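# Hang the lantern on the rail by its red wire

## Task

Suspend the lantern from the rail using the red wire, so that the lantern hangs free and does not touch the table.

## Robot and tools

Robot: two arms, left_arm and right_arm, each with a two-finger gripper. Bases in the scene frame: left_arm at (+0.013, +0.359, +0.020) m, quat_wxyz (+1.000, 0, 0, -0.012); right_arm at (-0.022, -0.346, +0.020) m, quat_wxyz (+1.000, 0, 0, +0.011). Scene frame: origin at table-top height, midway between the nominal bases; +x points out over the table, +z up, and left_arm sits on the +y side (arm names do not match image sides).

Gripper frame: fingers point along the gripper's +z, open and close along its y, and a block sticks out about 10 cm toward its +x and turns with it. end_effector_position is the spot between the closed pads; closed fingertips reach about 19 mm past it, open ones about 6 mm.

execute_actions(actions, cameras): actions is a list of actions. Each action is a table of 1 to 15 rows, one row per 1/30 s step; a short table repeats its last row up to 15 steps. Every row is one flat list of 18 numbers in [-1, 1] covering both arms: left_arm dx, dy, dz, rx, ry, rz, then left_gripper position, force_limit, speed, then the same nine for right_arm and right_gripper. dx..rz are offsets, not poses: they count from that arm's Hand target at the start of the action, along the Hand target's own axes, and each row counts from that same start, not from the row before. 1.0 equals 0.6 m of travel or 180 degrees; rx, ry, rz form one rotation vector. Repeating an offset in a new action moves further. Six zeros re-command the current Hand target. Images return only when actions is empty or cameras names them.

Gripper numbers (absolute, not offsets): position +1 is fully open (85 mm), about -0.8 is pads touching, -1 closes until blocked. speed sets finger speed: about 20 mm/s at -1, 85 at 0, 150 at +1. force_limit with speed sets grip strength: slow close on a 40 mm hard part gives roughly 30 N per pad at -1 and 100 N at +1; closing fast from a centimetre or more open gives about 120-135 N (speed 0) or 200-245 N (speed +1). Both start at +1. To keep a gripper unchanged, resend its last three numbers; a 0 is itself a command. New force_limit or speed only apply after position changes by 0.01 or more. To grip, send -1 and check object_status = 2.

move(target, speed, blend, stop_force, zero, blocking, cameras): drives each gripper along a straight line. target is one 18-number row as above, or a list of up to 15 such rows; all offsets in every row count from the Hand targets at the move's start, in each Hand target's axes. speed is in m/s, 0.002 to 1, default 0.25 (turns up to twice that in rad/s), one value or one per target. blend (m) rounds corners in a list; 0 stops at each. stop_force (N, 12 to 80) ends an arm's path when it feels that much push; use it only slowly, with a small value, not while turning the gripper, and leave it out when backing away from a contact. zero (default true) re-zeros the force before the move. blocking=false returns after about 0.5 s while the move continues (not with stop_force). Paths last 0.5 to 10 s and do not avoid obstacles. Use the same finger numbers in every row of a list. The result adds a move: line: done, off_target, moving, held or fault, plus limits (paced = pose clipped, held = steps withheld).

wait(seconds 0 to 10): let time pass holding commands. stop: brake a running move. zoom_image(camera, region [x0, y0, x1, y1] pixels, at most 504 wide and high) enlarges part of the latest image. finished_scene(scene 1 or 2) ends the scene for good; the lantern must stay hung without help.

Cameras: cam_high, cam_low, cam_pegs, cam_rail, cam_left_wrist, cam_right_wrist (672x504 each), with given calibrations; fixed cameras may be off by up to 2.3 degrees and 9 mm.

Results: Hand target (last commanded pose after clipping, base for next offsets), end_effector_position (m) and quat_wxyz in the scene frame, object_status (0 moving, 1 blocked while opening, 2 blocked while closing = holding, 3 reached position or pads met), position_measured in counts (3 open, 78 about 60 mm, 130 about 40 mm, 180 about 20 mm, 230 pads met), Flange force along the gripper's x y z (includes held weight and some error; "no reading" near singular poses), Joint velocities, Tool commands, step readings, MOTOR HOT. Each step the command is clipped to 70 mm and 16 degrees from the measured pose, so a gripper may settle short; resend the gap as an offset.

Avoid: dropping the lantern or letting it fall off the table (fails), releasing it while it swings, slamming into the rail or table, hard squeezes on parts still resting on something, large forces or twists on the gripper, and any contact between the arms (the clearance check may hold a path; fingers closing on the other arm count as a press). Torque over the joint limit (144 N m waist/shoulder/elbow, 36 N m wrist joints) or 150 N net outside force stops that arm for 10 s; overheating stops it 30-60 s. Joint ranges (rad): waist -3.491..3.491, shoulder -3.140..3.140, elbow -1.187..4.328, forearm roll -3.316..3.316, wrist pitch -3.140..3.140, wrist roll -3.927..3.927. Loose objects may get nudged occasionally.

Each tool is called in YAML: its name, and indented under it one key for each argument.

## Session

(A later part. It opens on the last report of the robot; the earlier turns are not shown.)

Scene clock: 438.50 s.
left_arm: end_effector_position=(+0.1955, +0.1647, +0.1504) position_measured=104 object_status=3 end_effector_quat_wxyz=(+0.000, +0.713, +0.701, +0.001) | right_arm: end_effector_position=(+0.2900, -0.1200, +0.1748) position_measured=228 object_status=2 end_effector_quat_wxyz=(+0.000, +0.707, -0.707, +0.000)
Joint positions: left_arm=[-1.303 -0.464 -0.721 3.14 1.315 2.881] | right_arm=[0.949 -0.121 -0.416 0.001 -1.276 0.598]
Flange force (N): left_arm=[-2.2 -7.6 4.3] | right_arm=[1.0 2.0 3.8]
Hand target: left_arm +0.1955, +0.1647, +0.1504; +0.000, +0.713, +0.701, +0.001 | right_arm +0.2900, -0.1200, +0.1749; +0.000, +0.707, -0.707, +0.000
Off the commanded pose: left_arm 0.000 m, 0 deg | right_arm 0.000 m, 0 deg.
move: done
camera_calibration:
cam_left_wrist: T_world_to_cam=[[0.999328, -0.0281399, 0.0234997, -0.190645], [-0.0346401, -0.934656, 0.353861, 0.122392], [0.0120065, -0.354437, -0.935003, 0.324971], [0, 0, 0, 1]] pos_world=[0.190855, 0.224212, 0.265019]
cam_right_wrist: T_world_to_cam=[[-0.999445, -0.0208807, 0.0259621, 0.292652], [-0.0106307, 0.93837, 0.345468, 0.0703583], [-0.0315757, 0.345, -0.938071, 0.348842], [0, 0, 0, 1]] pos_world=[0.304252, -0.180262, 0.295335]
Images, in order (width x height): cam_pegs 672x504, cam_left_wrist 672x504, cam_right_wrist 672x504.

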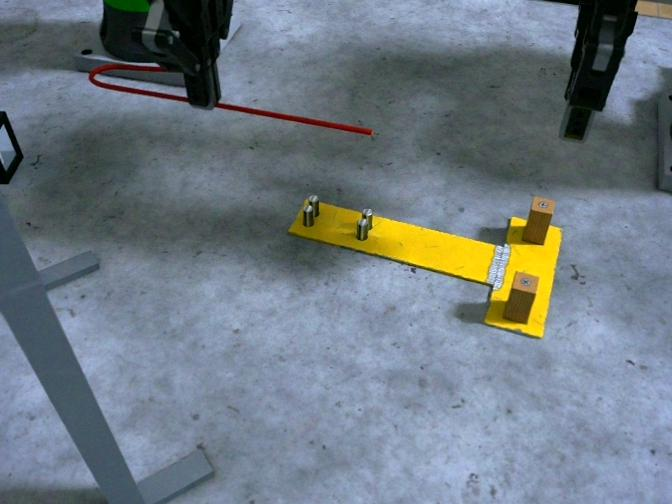

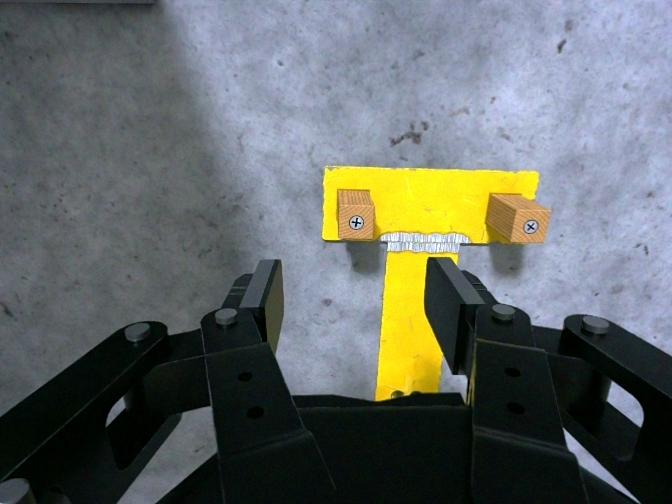

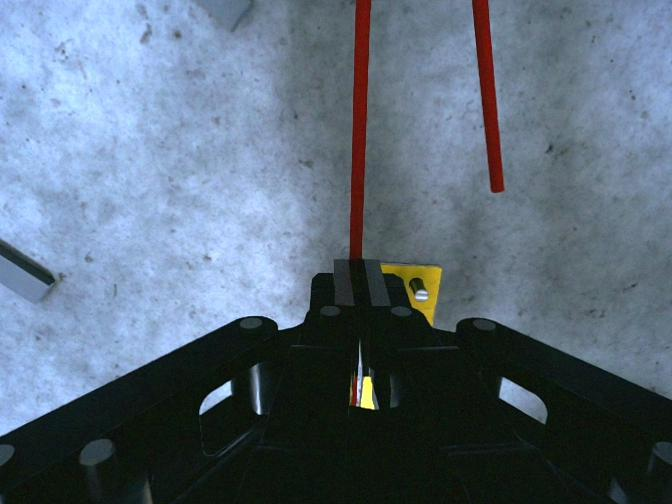

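move:
  target:
    - [-0.005,0.011,0.189,0,0,0,0.2,0.6,-1,0,0,0,0,0,0,-1,0.5,-1]
    - [-0.005,0.011,0.189,0,0,0,-1,0.6,-1,0,0,0,0,0,0,-1,0.5,-1]
  speed: 0.1
  cameras: ["cam_pegs","cam_left_wrist"]

zoom_image:
  camera: "cam_pegs"
  region: [260, 150, 600, 350]

Scene clock: 448.50 s.
left_arm: end_effector_position=(+0.2021, +0.1617, +0.0370) position_measured=182 object_status=0 end_effector_quat_wxyz=(+0.000, +0.713, +0.701, +0.001) | right_arm: end_effector_position=(+0.2900, -0.1200, +0.1748) position_measured=228 object_status=2 end_effector_quat_wxyz=(+0.000, +0.707, -0.707, +0.000)
Joint positions: left_arm=[-1.279 -0.269 -0.893 3.14 0.948 2.857] | right_arm=[0.949 -0.121 -0.416 0.001 -1.276 0.598]
Flange force (N): left_arm=[4.2 -15.7 -30.1] | right_arm=[1.0 1.9 3.3]
Hand target: left_arm +0.2021, +0.1617, +0.0370; +0.000, +0.713, +0.701, +0.001 | right_arm +0.2900, -0.1200, +0.1749; +0.000, +0.707, -0.707, +0.000
Off the commanded pose: left_arm 0.000 m, 0 deg | right_arm 0.000 m, 0 deg.
move: done
camera_calibration:
cam_left_wrist: T_world_to_cam=[[0.999331, -0.0280495, 0.0234626, -0.194776], [-0.0345413, -0.934693, 0.353775, 0.15995], [0.0120071, -0.354349, -0.935036, 0.217783], [0, 0, 0, 1]] pos_world=[0.197555, 0.221212, 0.151619]
Images, in order (width x height): cam_pegs 672x504, cam_left_wrist 672x504.

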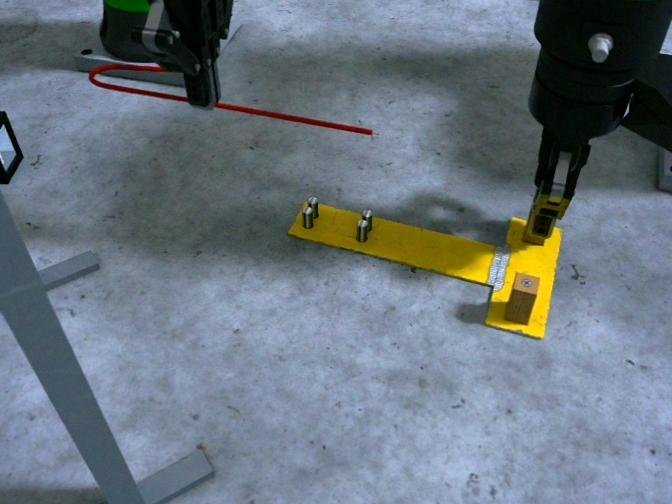

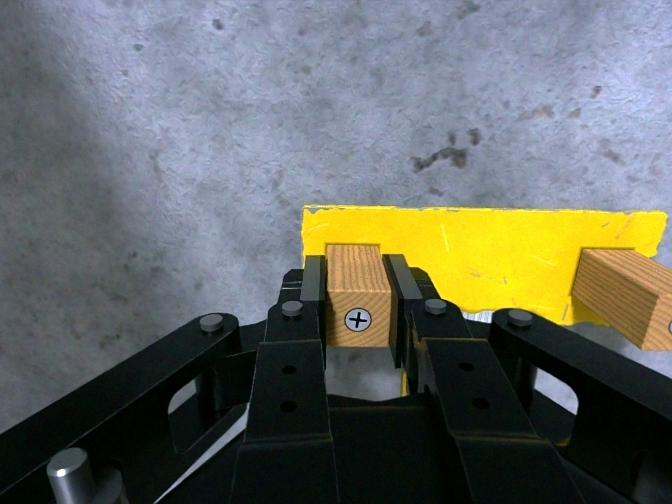

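Scaled by 1.482 from the camera's 672x504 image, which has a finer 960x720 frame.

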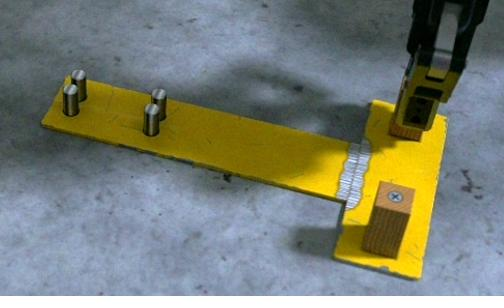

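move:
  target: [0,0,-0.0025,0,0,0,-1,0.6,-1,0.008,0.0167,0.191,0,0,0,-1,0.5,-1]
  speed: 0.1
  cameras: ["cam_pegs","cam_right_wrist","cam_high"]

zoom_image:
  camera: "cam_pegs"
  region: [130, 150, 470, 350]

Scene clock: 465.47 s.
left_arm: end_effector_position=(+0.2021, +0.1617, +0.0385) position_measured=182 object_status=2 end_effector_quat_wxyz=(+0.000, +0.713, +0.701, +0.001) | right_arm: end_effector_position=(+0.2800, -0.1249, +0.0602) position_measured=228 object_status=2 end_effector_quat_wxyz=(+0.000, +0.707, -0.707, +0.000)
Joint positions: left_arm=[-1.279 -0.273 -0.891 3.14 0.953 2.857] | right_arm=[0.965 -0.012 -0.611 0.001 -0.972 0.582]
Flange force (N): left_arm=[-0.2 -9.5 5.5] | right_arm=[0.5 1.4 3.2]
Hand target: left_arm +0.2021, +0.1617, +0.0385; +0.000, +0.713, +0.701, +0.001 | right_arm +0.2801, -0.1249, +0.0602; +0.000, +0.707, -0.707, +0.000
Off the commanded pose: left_arm 0.000 m, 0 deg | right_arm 0.000 m, 0 deg.
move: done
camera_calibration:
cam_right_wrist: T_world_to_cam=[[-0.999443, -0.0208236, 0.0260882, 0.285518], [-0.0105306, 0.938339, 0.345556, 0.11439], [-0.0316753, 0.345088, -0.938036, 0.242753], [0, 0, 0, 1]] pos_world=[0.294253, -0.185163, 0.180734]
Images, in order (width x height): cam_high 672x504, cam_pegs 672x504, cam_right_wrist 672x504.

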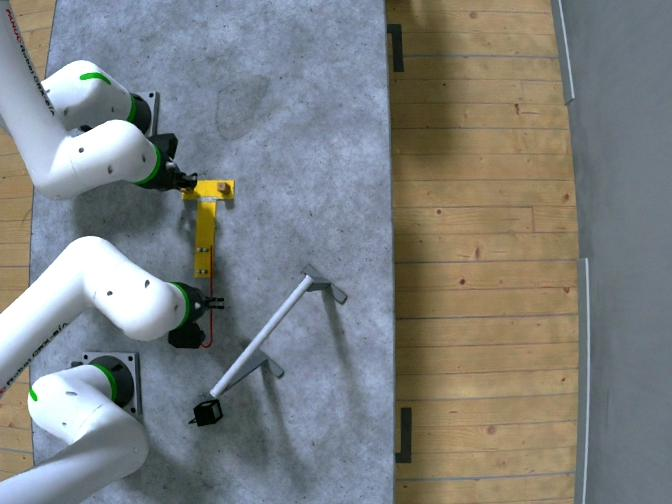

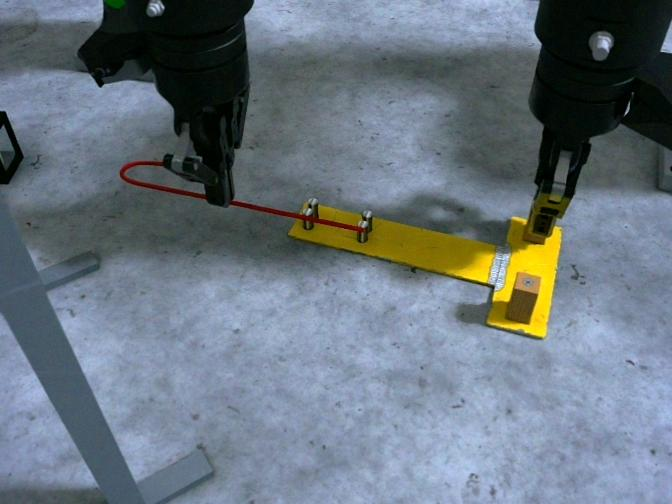

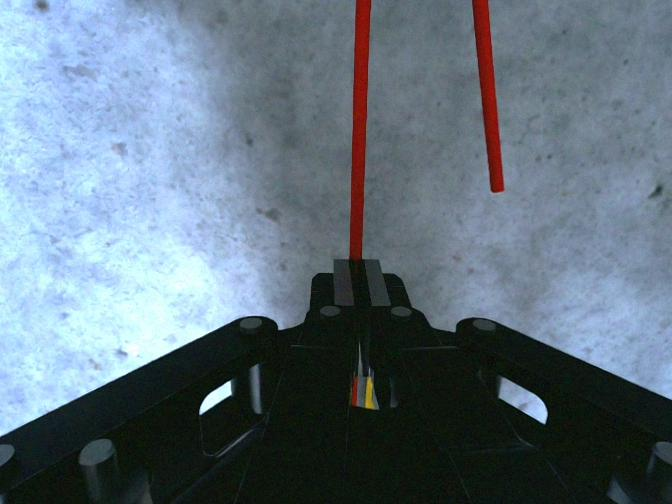

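Scaled by 1.482 from the camera's 672x504 image, which has a finer 960x720 frame.

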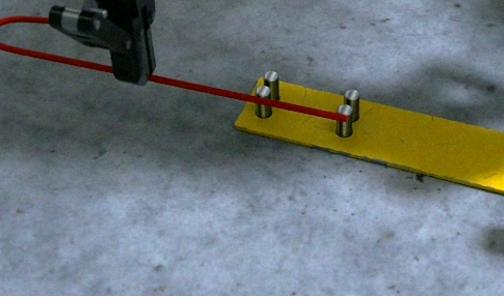

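move:
  target:
    - [0,0,0,0,0,0,-1,0.6,-1,-0.007,0,0.0537,0,0,0,-1,0.5,-1]
    - [0,0,0,0,0,0,-1,0.6,-1,-0.007,0.03,0.0537,0,0,0,-1,0.5,-1]
  speed: 0.04
  cameras: ["cam_pegs"]

zoom_image:
  camera: "cam_pegs"
  region: [130, 150, 470, 350]

Scene clock: 480.00 s.
left_arm: end_effector_position=(+0.2021, +0.1617, +0.0385) position_measured=182 object_status=2 end_effector_quat_wxyz=(+0.000, +0.713, +0.701, +0.001) | right_arm: end_effector_position=(+0.2621, -0.1207, +0.0280) position_measured=228 object_status=2 end_effector_quat_wxyz=(+0.000, +0.707, -0.707, +0.000)
Joint positions: left_arm=[-1.279 -0.273 -0.891 3.14 0.953 2.857] | right_arm=[1.016 0.017 -0.676 0.001 -0.878 0.531]
Flange force (N): left_arm=[0.1 -10.2 5.1] | right_arm=[0.8 0.7 3.0]
Hand target: left_arm +0.2021, +0.1617, +0.0385; +0.000, +0.713, +0.701, +0.001 | right_arm +0.2621, -0.1207, +0.0280; +0.000, +0.707, -0.707, +0.000
Off the commanded pose: left_arm 0.000 m, 0 deg | right_arm 0.000 m, 0 deg.
move: done
Images, in order (width x height): cam_pegs 672x504.

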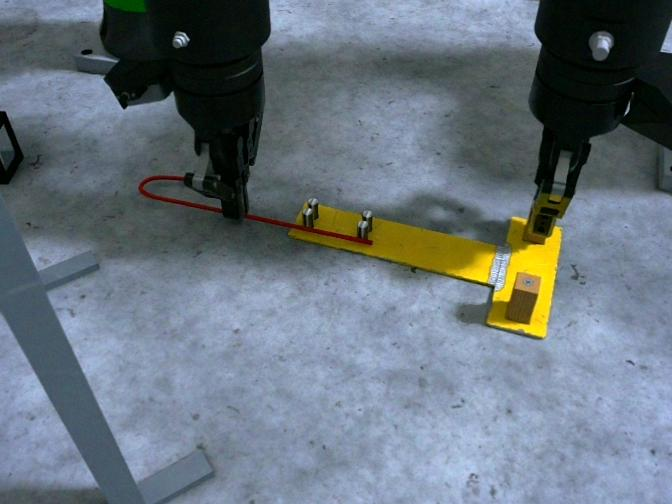

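Scaled by 1.482 from the camera's 672x504 image, which has a finer 960x720 frame.

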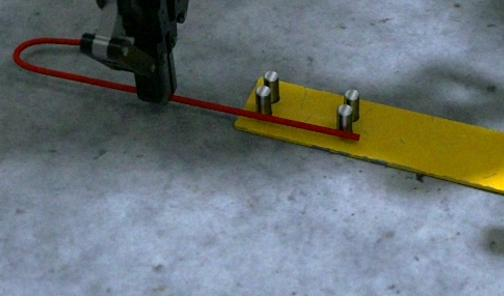

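move:
  target:
    - [0,0,0,0,0,0,-1,0.6,-1,-0.007,0.055,0,0,0,0,-1,0.5,-1]
    - [0,0,0,0,0,0,-1,0.6,-1,-0.0395,0.096,0,0,0,0,-1,0.5,-1]
  speed: 0.03
  blend: 0.004
  cameras: ["cam_pegs","cam_right_wrist"]

zoom_image:
  camera: "cam_pegs"
  region: [130, 150, 470, 350]

Scene clock: 500.10 s.
left_arm: end_effector_position=(+0.2021, +0.1617, +0.0385) position_measured=182 object_status=2 end_effector_quat_wxyz=(+0.000, +0.713, +0.701, +0.001) | right_arm: end_effector_position=(+0.2045, -0.0969, +0.0280) position_measured=228 object_status=2 end_effector_quat_wxyz=(+0.000, +0.707, -0.707, +0.000)
Joint positions: left_arm=[-1.279 -0.273 -0.891 3.14 0.953 2.857] | right_arm=[1.208 -0.052 -0.744 0.001 -0.88 0.339]
Flange force (N): left_arm=[3.1 -12.6 4.7] | right_arm=[3.8 -1.1 2.7]
Hand target: left_arm +0.2021, +0.1617, +0.0385; +0.000, +0.713, +0.701, +0.001 | right_arm +0.2045, -0.0969, +0.0280; +0.000, +0.707, -0.707, +0.000
Off the commanded pose: left_arm 0.000 m, 0 deg | right_arm 0.000 m, 0 deg.
move: done
camera_calibration:
cam_right_wrist: T_world_to_cam=[[-0.999443, -0.0208216, 0.0260905, 0.211486], [-0.0105309, 0.938372, 0.345468, 0.0985011], [-0.0316758, 0.345, -0.938068, 0.200391], [0, 0, 0, 1]] pos_world=[0.218753, -0.157162, 0.148434]
Images, in order (width x height): cam_pegs 672x504, cam_right_wrist 672x504.

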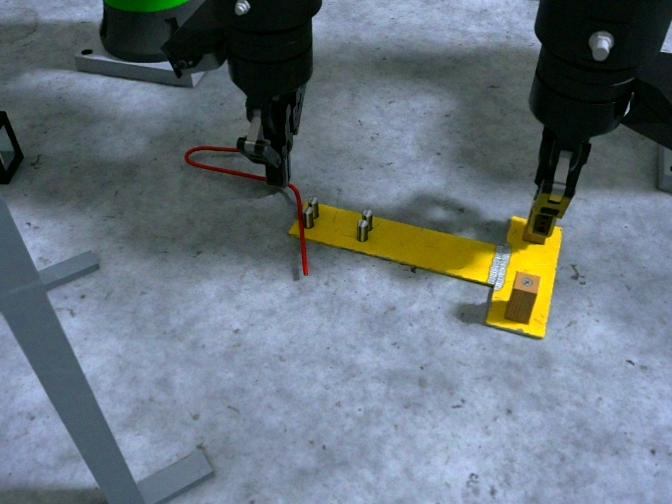

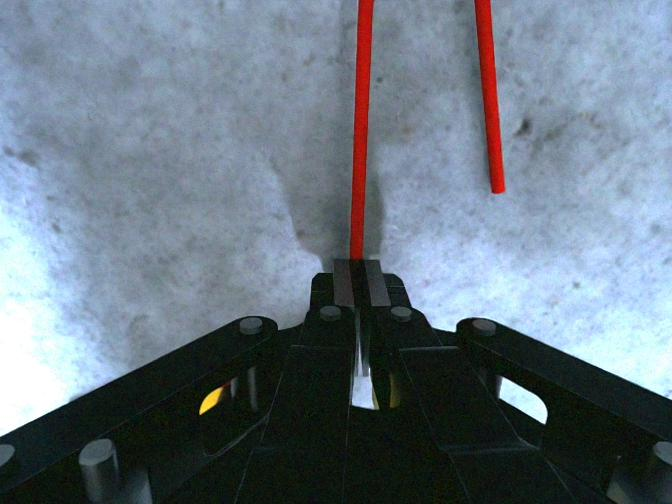

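Scaled by 1.482 from the camera's 672x504 image, which has a finer 960x720 frame.

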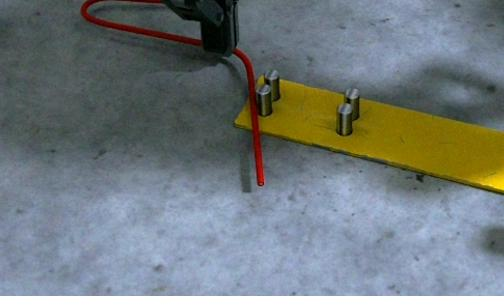

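move:
  target:
    - [0,0,0,0,0,0,-1,0.6,-1,-0.048,0.020,0,0,0,0,-1,0.5,-1]
    - [0,0,0,0,0,0,-1,0.6,-1,-0.09,0.024,0,0,0,0,-1,0.5,-1]
    - [0,0,0,0,0,0,-1,0.6,-1,-0.1215,0.006,0,0,0,0,-1,0.5,-1]
  speed: 0.03
  blend: 0.004
  cameras: ["cam_pegs","cam_right_wrist"]

zoom_image:
  camera: "cam_pegs"
  region: [130, 130, 470, 330]

Scene clock: 508.57 s.
left_arm: end_effector_position=(+0.2021, +0.1617, +0.0385) position_measured=182 object_status=2 end_effector_quat_wxyz=(+0.000, +0.713, +0.701, +0.001) | right_arm: end_effector_position=(+0.2009, -0.0240, +0.0280) position_measured=228 object_status=2 end_effector_quat_wxyz=(+0.000, +0.707, -0.707, +0.000)
Joint positions: left_arm=[-1.279 -0.273 -0.891 3.14 0.953 2.857] | right_arm=[1.282 0.09 -0.599 0.001 -0.883 0.265]
Flange force (N): left_arm=[3.6 -6.0 5.3] | right_arm=[4.3 5.7 2.8]
Hand target: left_arm +0.2021, +0.1617, +0.0385; +0.000, +0.713, +0.701, +0.001 | right_arm +0.2010, -0.0240, +0.0280; +0.000, +0.707, -0.707, +0.000
Off the commanded pose: left_arm 0.000 m, 0 deg | right_arm 0.000 m, 0 deg.
move: done
camera_calibration:
cam_right_wrist: T_world_to_cam=[[-0.999442, -0.0209154, 0.0260558, 0.209503], [-0.0106308, 0.93837, 0.345469, 0.0300776], [-0.0316756, 0.344999, -0.938069, 0.17513], [0, 0, 0, 1]] pos_world=[0.215253, -0.0842617, 0.148434]
Images, in order (width x height): cam_pegs 672x504, cam_right_wrist 672x504.

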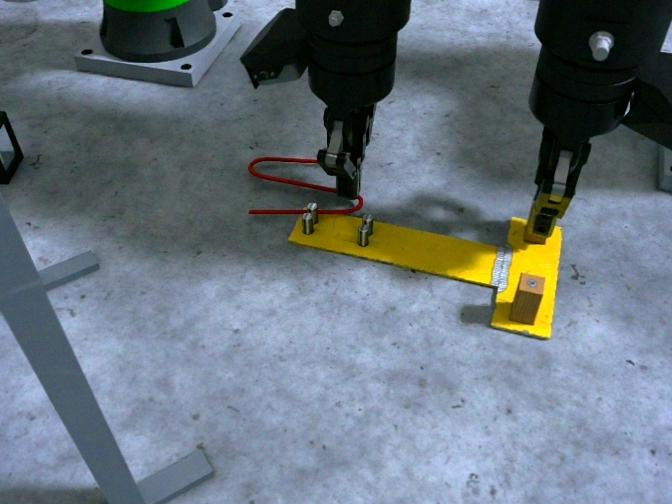

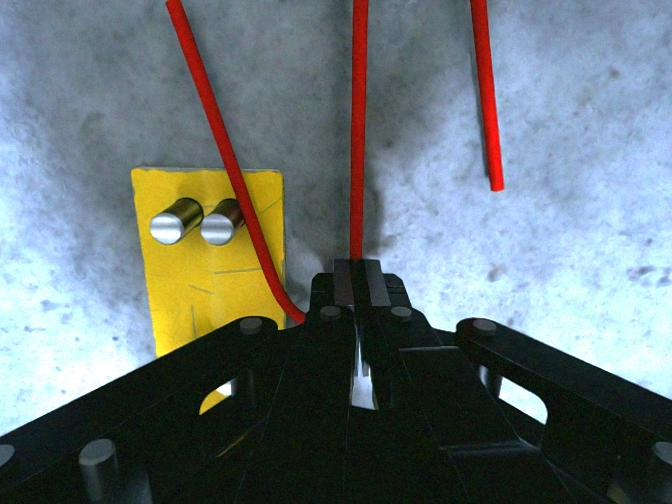

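Scaled by 1.482 from the camera's 672x504 image, which has a finer 960x720 frame.

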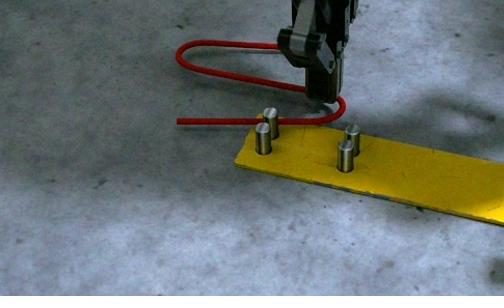

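move:
  target:
    - [0,0,0,0,0,0,-1,0.6,-1,0,0,-0.333,0,0,0,-1,0.5,-1]
    - [0,0,0,0,0,0,-1,0.6,-1,0.043,-0.265,-0.52,0.418,0.363,-0.418,-1,0.5,-1]
  speed: [0.1,0.25]
  cameras: ["cam_pegs","cam_right_wrist","cam_high","cam_rail","cam_low"]

Scene clock: 572.53 s.
left_arm: end_effector_position=(+0.2021, +0.1617, +0.0385) position_measured=182 object_status=2 end_effector_quat_wxyz=(+0.000, +0.713, +0.701, +0.001) | right_arm: end_effector_position=(+0.3598, -0.0498, +0.3400) position_measured=228 object_status=2 end_effector_quat_wxyz=(-0.049, +0.705, +0.050, +0.706)
Joint positions: left_arm=[-1.279 -0.273 -0.891 3.14 0.953 2.857] | right_arm=[1 -0.261 -1.141 2.138 -1.155 0.569]
Flange force (N): left_arm=[0.3 -9.9 5.1] | right_arm=no reading
Hand target: left_arm +0.2021, +0.1617, +0.0385; +0.000, +0.713, +0.701, +0.001 | right_arm +0.3598, -0.0498, +0.3400; -0.049, +0.705, +0.050, +0.706
Off the commanded pose: left_arm 0.000 m, 0 deg | right_arm 0.000 m, 0 deg.
move: done
camera_calibration:
cam_right_wrist: T_world_to_cam=[[0.114195, -0.993187, 0.0232078, -0.0886005], [-0.339209, -0.0609372, -0.938735, 0.453278], [0.933754, 0.0993267, -0.343857, -0.0797447], [0, 0, 0, 1]] pos_world=[0.238336, -0.0524547, 0.400144]
Images, in order (width x height): cam_high 672x504, cam_low 672x504, cam_pegs 672x504, cam_rail 672x504, cam_right_wrist 672x504.

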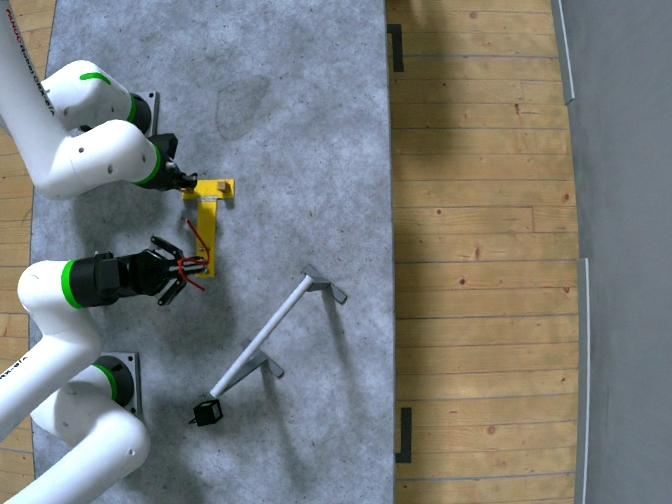

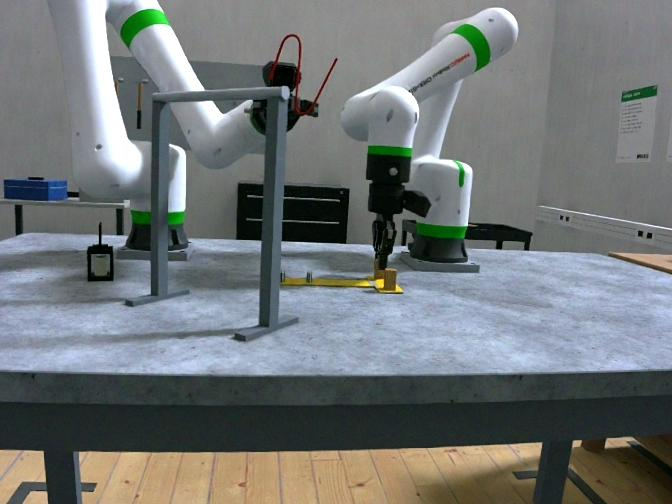

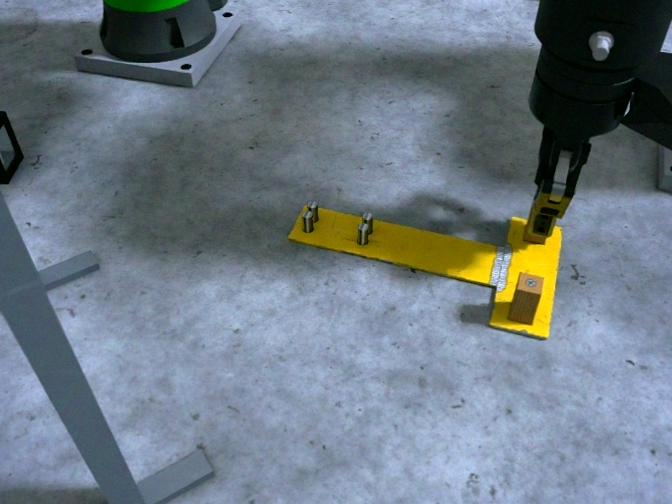

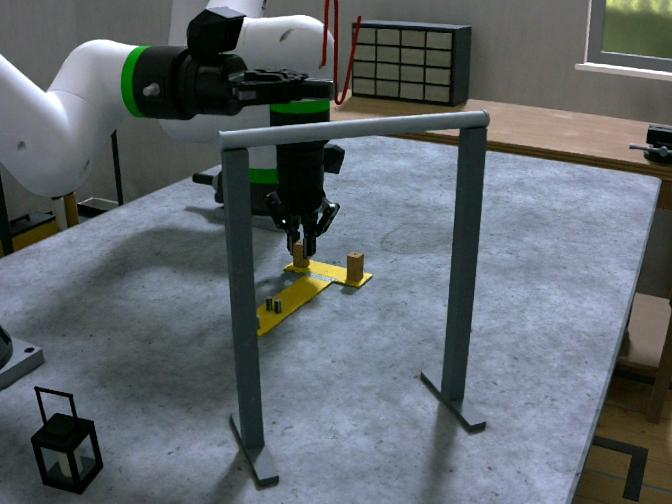

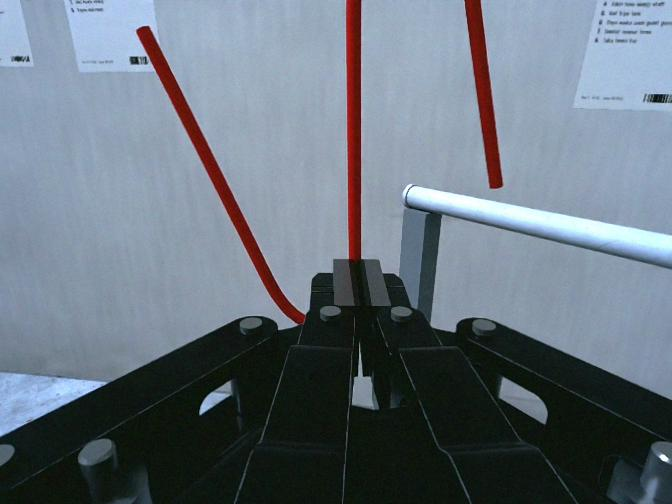

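move:
  target:
    - [0,0,0,0,0,0,-1,0.6,-1,-0.028,-0.021,0.1865,0,0,0,-1,0.5,-1]
    - [0,0,0,0,0,0,-1,0.6,-1,-0.028,0.095,0.1865,0,0,0,-1,0.5,-1]
  speed: [0.1,0.05]
  cameras: ["cam_right_wrist","cam_high","cam_rail","cam_low"]

Scene clock: 584.73 s.
left_arm: end_effector_position=(+0.2021, +0.1617, +0.0385) position_measured=182 object_status=2 end_effector_quat_wxyz=(+0.000, +0.713, +0.701, +0.001) | right_arm: end_effector_position=(+0.4786, -0.0906, +0.3234) position_measured=228 object_status=2 end_effector_quat_wxyz=(-0.049, +0.705, +0.050, +0.706)
Joint positions: left_arm=[-1.279 -0.273 -0.891 3.14 0.953 2.857] | right_arm=[0.367 -0.163 -0.987 2.809 -0.853 0.225]
Flange force (N): left_arm=[0.2 -9.7 5.8] | right_arm=[-2.3 -0.7 -0.2]
Hand target: left_arm +0.2021, +0.1617, +0.0385; +0.000, +0.713, +0.701, +0.001 | right_arm +0.4786, -0.0906, +0.3235; -0.049, +0.705, +0.050, +0.706
Off the commanded pose: left_arm 0.000 m, 0 deg | right_arm 0.000 m, 0 deg.
move: done
camera_calibration:
cam_right_wrist: T_world_to_cam=[[0.114193, -0.993188, 0.023198, -0.1422], [-0.339298, -0.0609368, -0.938703, 0.475533], [0.933722, 0.0993226, -0.343945, -0.192295], [0, 0, 0, 1]] pos_world=[0.357136, -0.0931546, 0.383544]
Images, in order (width x height): cam_high 672x504, cam_low 672x504, cam_rail 672x504, cam_right_wrist 672x504.

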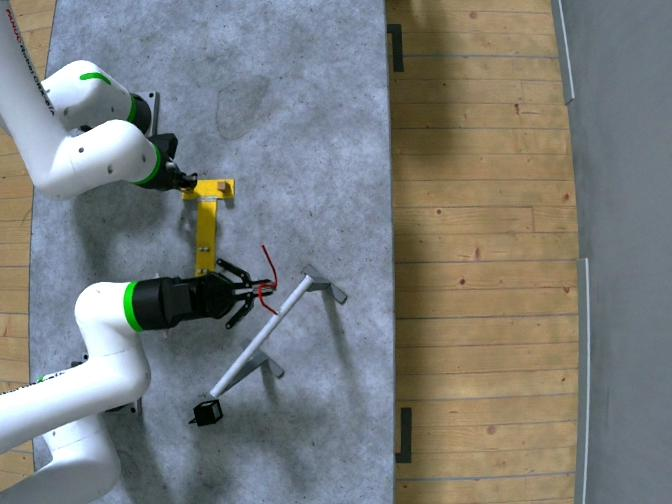

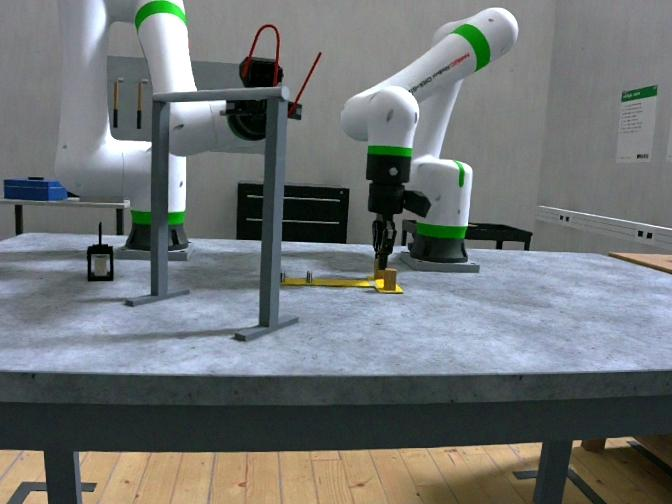

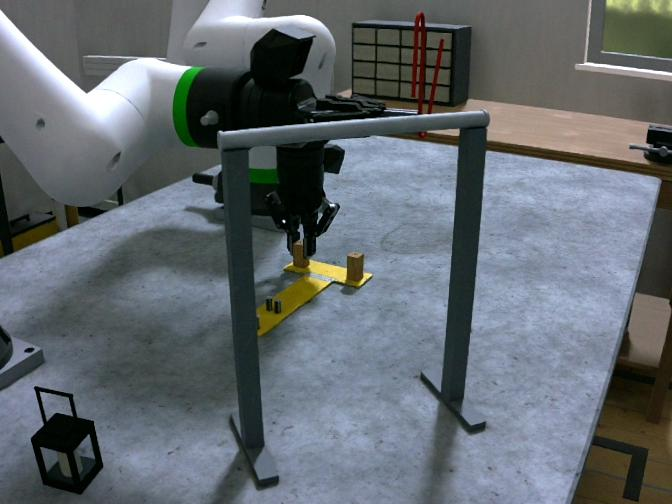

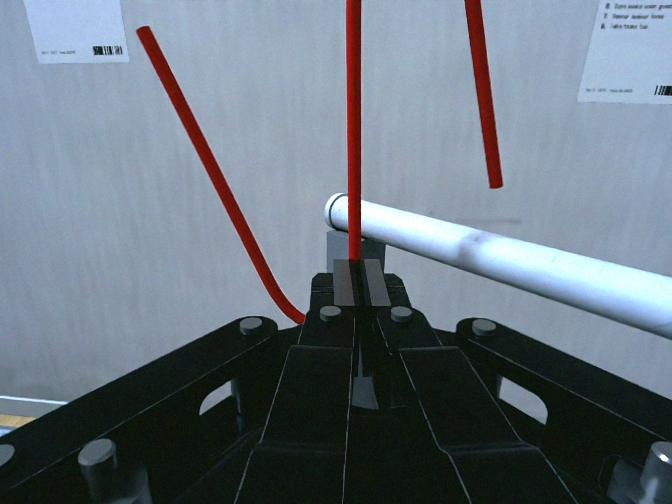

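move:
  target: [0,0,0,0,0,0,-1,0.6,-1,0.004,0.048,0,0,0,0,-1,0.5,-1]
  speed: 0.03
  stop_force: 12
  cameras: ["cam_right_wrist","cam_high","cam_rail"]

zoom_image:
  camera: "cam_high"
  region: [190, 230, 340, 350]

zoom_image:
  camera: "cam_rail"
  region: [300, 0, 520, 180]

Scene clock: 589.13 s.
left_arm: end_effector_position=(+0.2021, +0.1617, +0.0385) position_measured=182 object_status=2 end_effector_quat_wxyz=(+0.000, +0.713, +0.701, +0.001) | right_arm: end_effector_position=(+0.4795, -0.0971, +0.3240) position_measured=228 object_status=2 end_effector_quat_wxyz=(-0.049, +0.705, +0.050, +0.706)
Joint positions: left_arm=[-1.279 -0.273 -0.891 3.14 0.953 2.857] | right_arm=[0.336 -0.179 -0.987 2.846 -0.832 0.204]
Flange force (N): left_arm=[0.5 -10.3 5.4] | right_arm=no reading
Hand target: left_arm +0.2021, +0.1617, +0.0385; +0.000, +0.713, +0.701, +0.001 | right_arm +0.4795, -0.0971, +0.3241; -0.049, +0.705, +0.050, +0.706 (not the last commanded pose)
Off the commanded pose: left_arm 0.000 m, 0 deg | right_arm 0.022 m, 0 deg.
move: given up (right_arm; no force reading, so stop_force could not act: that arm's path ended)
camera_calibration:
cam_right_wrist: T_world_to_cam=[[0.114195, -0.993187, 0.0232078, -0.148888], [-0.339209, -0.0609372, -0.938735, 0.476013], [0.933754, 0.0993267, -0.343857, -0.192412], [0, 0, 0, 1]] pos_world=[0.358136, -0.0997547, 0.384144]
Images, in order (width x height): cam_high 672x504, cam_rail 672x504, cam_right_wrist 672x504.

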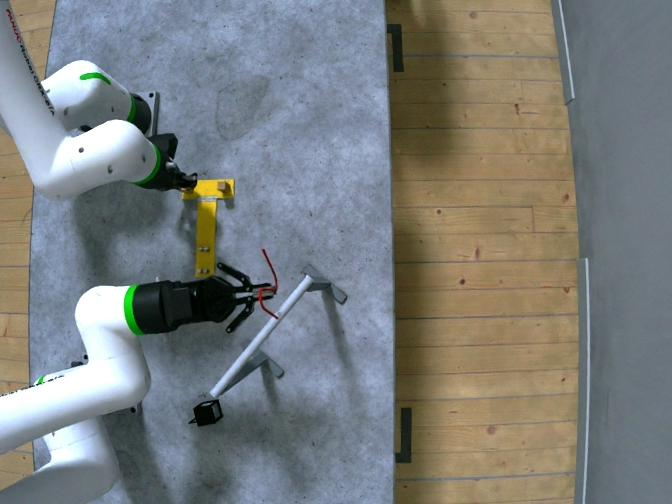

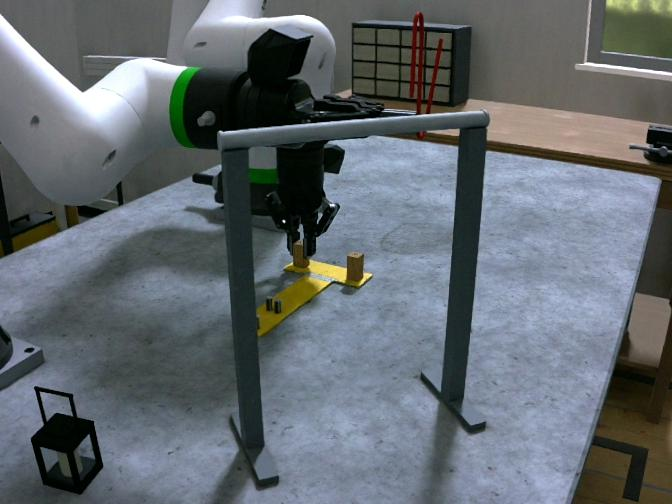

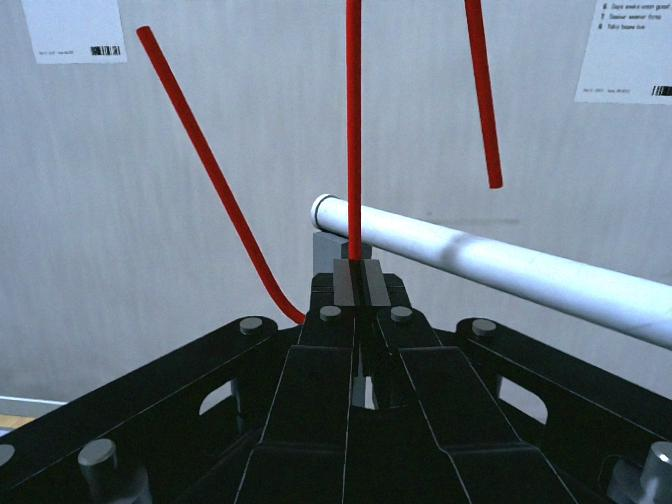

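Scaled by 3.360 from the camera's 672x504 image, which has a finer 960x720 frame.

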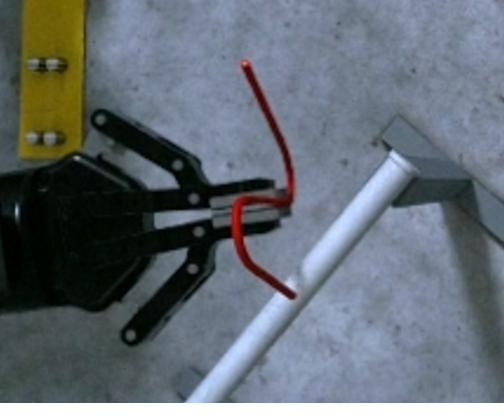

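Scaled by 2.291 from the camera's 672x504 image, which has a finer 960x720 frame.

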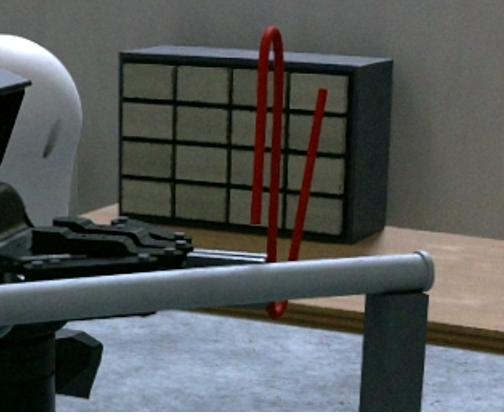

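move:
  target: [0,0,0,0,0,0,-1,0.6,-1,0,0.038,0,0,0,0,-1,0.5,-1]
  speed: 0.03
  cameras: ["cam_right_wrist","cam_high","cam_rail"]

zoom_image:
  camera: "cam_high"
  region: [190, 230, 340, 350]

zoom_image:
  camera: "cam_rail"
  region: [300, 0, 520, 180]

Scene clock: 594.20 s.
left_arm: end_effector_position=(+0.2021, +0.1617, +0.0385) position_measured=182 object_status=2 end_effector_quat_wxyz=(+0.000, +0.713, +0.701, +0.001) | right_arm: end_effector_position=(+0.4827, -0.1197, +0.3241) position_measured=228 object_status=2 end_effector_quat_wxyz=(-0.049, +0.705, +0.050, +0.706)
Joint positions: left_arm=[-1.279 -0.273 -0.891 3.14 0.953 2.857] | right_arm=[0.226 -0.227 -0.985 2.986 -0.765 0.115]
Flange force (N): left_arm=[0.2 -9.9 5.7] | right_arm=no reading
Hand target: left_arm +0.2021, +0.1617, +0.0385; +0.000, +0.713, +0.701, +0.001 | right_arm +0.4827, -0.1197, +0.3241; -0.049, +0.705, +0.050, +0.706
Off the commanded pose: left_arm 0.000 m, 0 deg | right_arm 0.000 m, 0 deg.
move: done
camera_calibration:
cam_right_wrist: T_world_to_cam=[[0.114195, -0.993187, 0.0232078, -0.171699], [-0.339209, -0.0609372, -0.938735, 0.475722], [0.933754, 0.0993267, -0.343857, -0.193155], [0, 0, 0, 1]] pos_world=[0.361336, -0.122355, 0.384144]
Images, in order (width x height): cam_high 672x504, cam_rail 672x504, cam_right_wrist 672x504.

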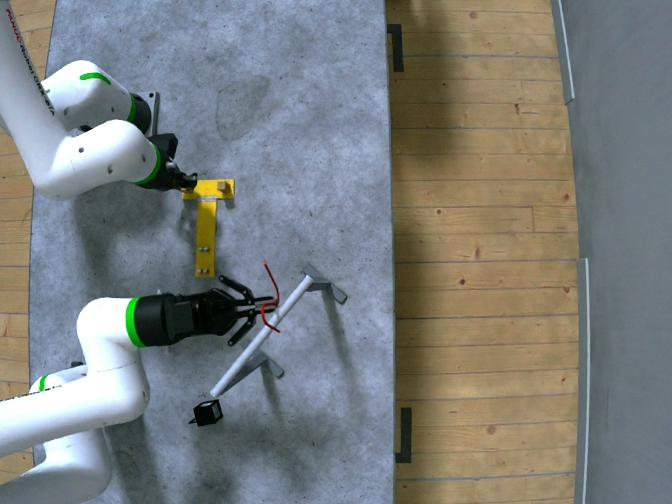

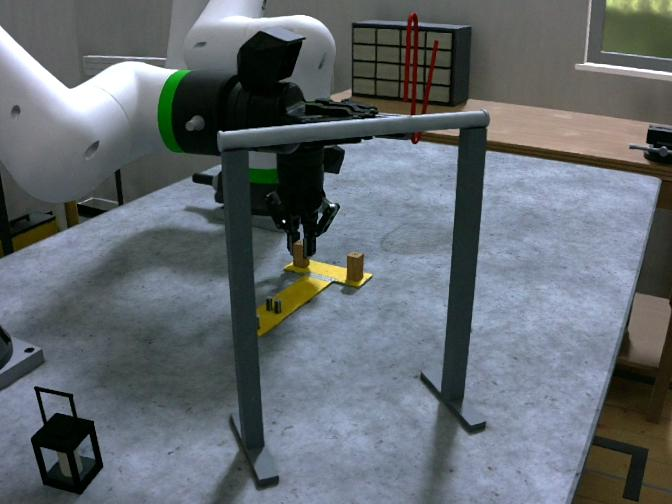

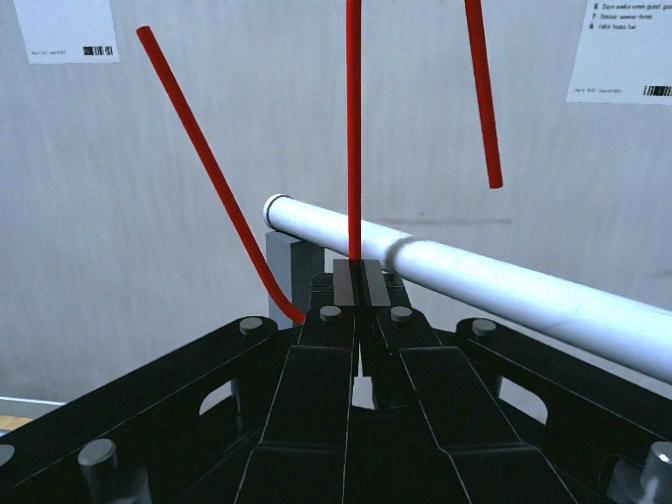

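Scaled by 3.360 from the camera's 672x504 image, which has a finer 960x720 frame.

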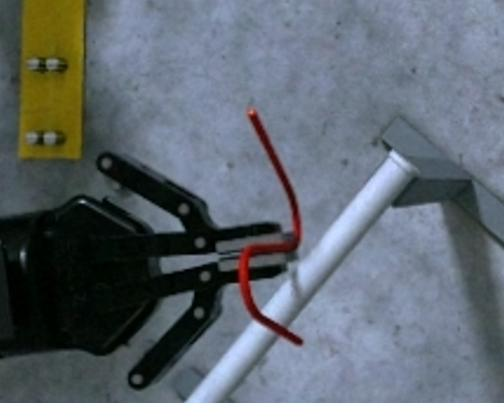

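Scaled by 2.291 from the camera's 672x504 image, which has a finer 960x720 frame.

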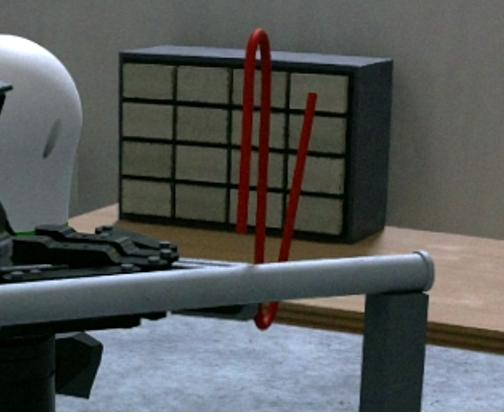

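move:
  target:
    - [0,0,0,0,0,0,-1,0.6,-1,-0.05,0,0,0,0,0,-1,0.5,-1]
    - [0,0,0,0,0,0,-1,0.6,-1,-0.09,0.007,0,0,0,0,-1,0.5,-1]
  speed: 0.03
  blend: 0.005
  cameras: ["cam_right_wrist","cam_high","cam_rail"]

zoom_image:
  camera: "cam_high"
  region: [190, 230, 340, 350]

zoom_image:
  camera: "cam_rail"
  region: [300, 0, 520, 180]

Scene clock: 604.23 s.
left_arm: end_effector_position=(+0.2021, +0.1617, +0.0385) position_measured=182 object_status=2 end_effector_quat_wxyz=(+0.000, +0.713, +0.701, +0.001) | right_arm: end_effector_position=(+0.4834, -0.1239, +0.2701) position_measured=228 object_status=2 end_effector_quat_wxyz=(-0.049, +0.705, +0.050, +0.706)
Joint positions: left_arm=[-1.279 -0.273 -0.891 3.14 0.953 2.857] | right_arm=[0.204 -0.066 -1.026 3.037 -0.964 0.061]
Flange force (N): left_arm=[0.2 -10.4 5.2] | right_arm=[-2.0 -1.1 -1.9]
Hand target: left_arm +0.2021, +0.1617, +0.0385; +0.000, +0.713, +0.701, +0.001 | right_arm +0.4834, -0.1239, +0.2701; -0.049, +0.705, +0.050, +0.706
Off the commanded pose: left_arm 0.000 m, 0 deg | right_arm 0.000 m, 0 deg.
move: done
camera_calibration:
cam_right_wrist: T_world_to_cam=[[0.1142, -0.993186, 0.02322, -0.174705], [-0.339207, -0.0609501, -0.938735, 0.425103], [0.933754, 0.0993267, -0.343857, -0.211926], [0, 0, 0, 1]] pos_world=[0.362036, -0.126555, 0.330243]
Images, in order (width x height): cam_high 672x504, cam_rail 672x504, cam_right_wrist 672x504.

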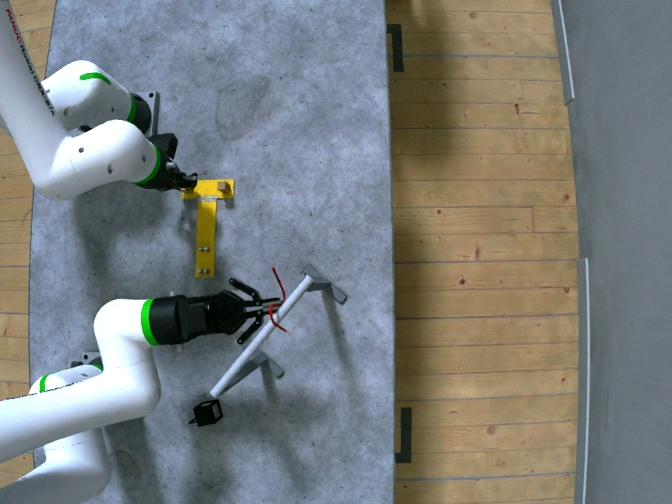

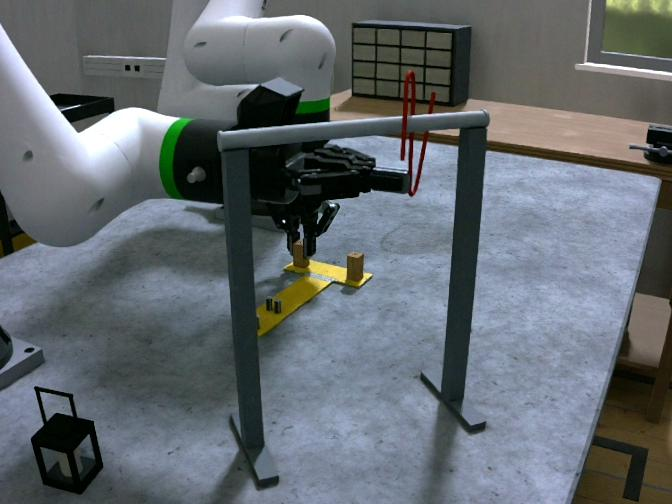

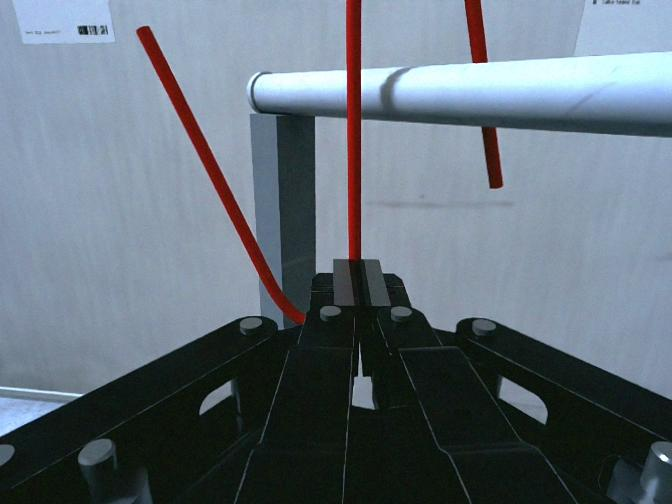

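Scaled by 3.360 from the camera's 672x504 image, which has a finer 960x720 frame.

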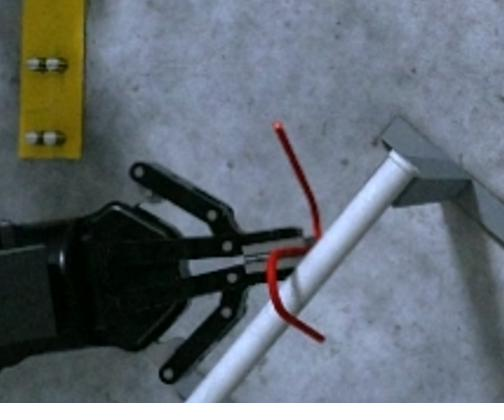

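Scaled by 2.291 from the camera's 672x504 image, which has a finer 960x720 frame.

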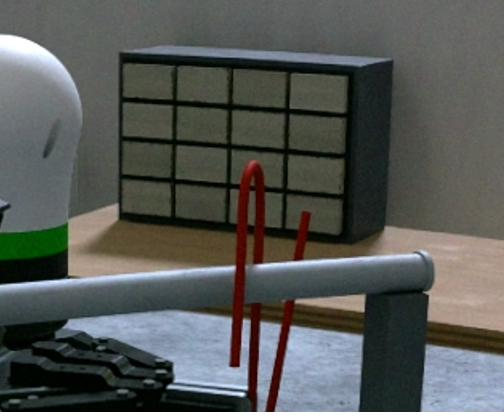

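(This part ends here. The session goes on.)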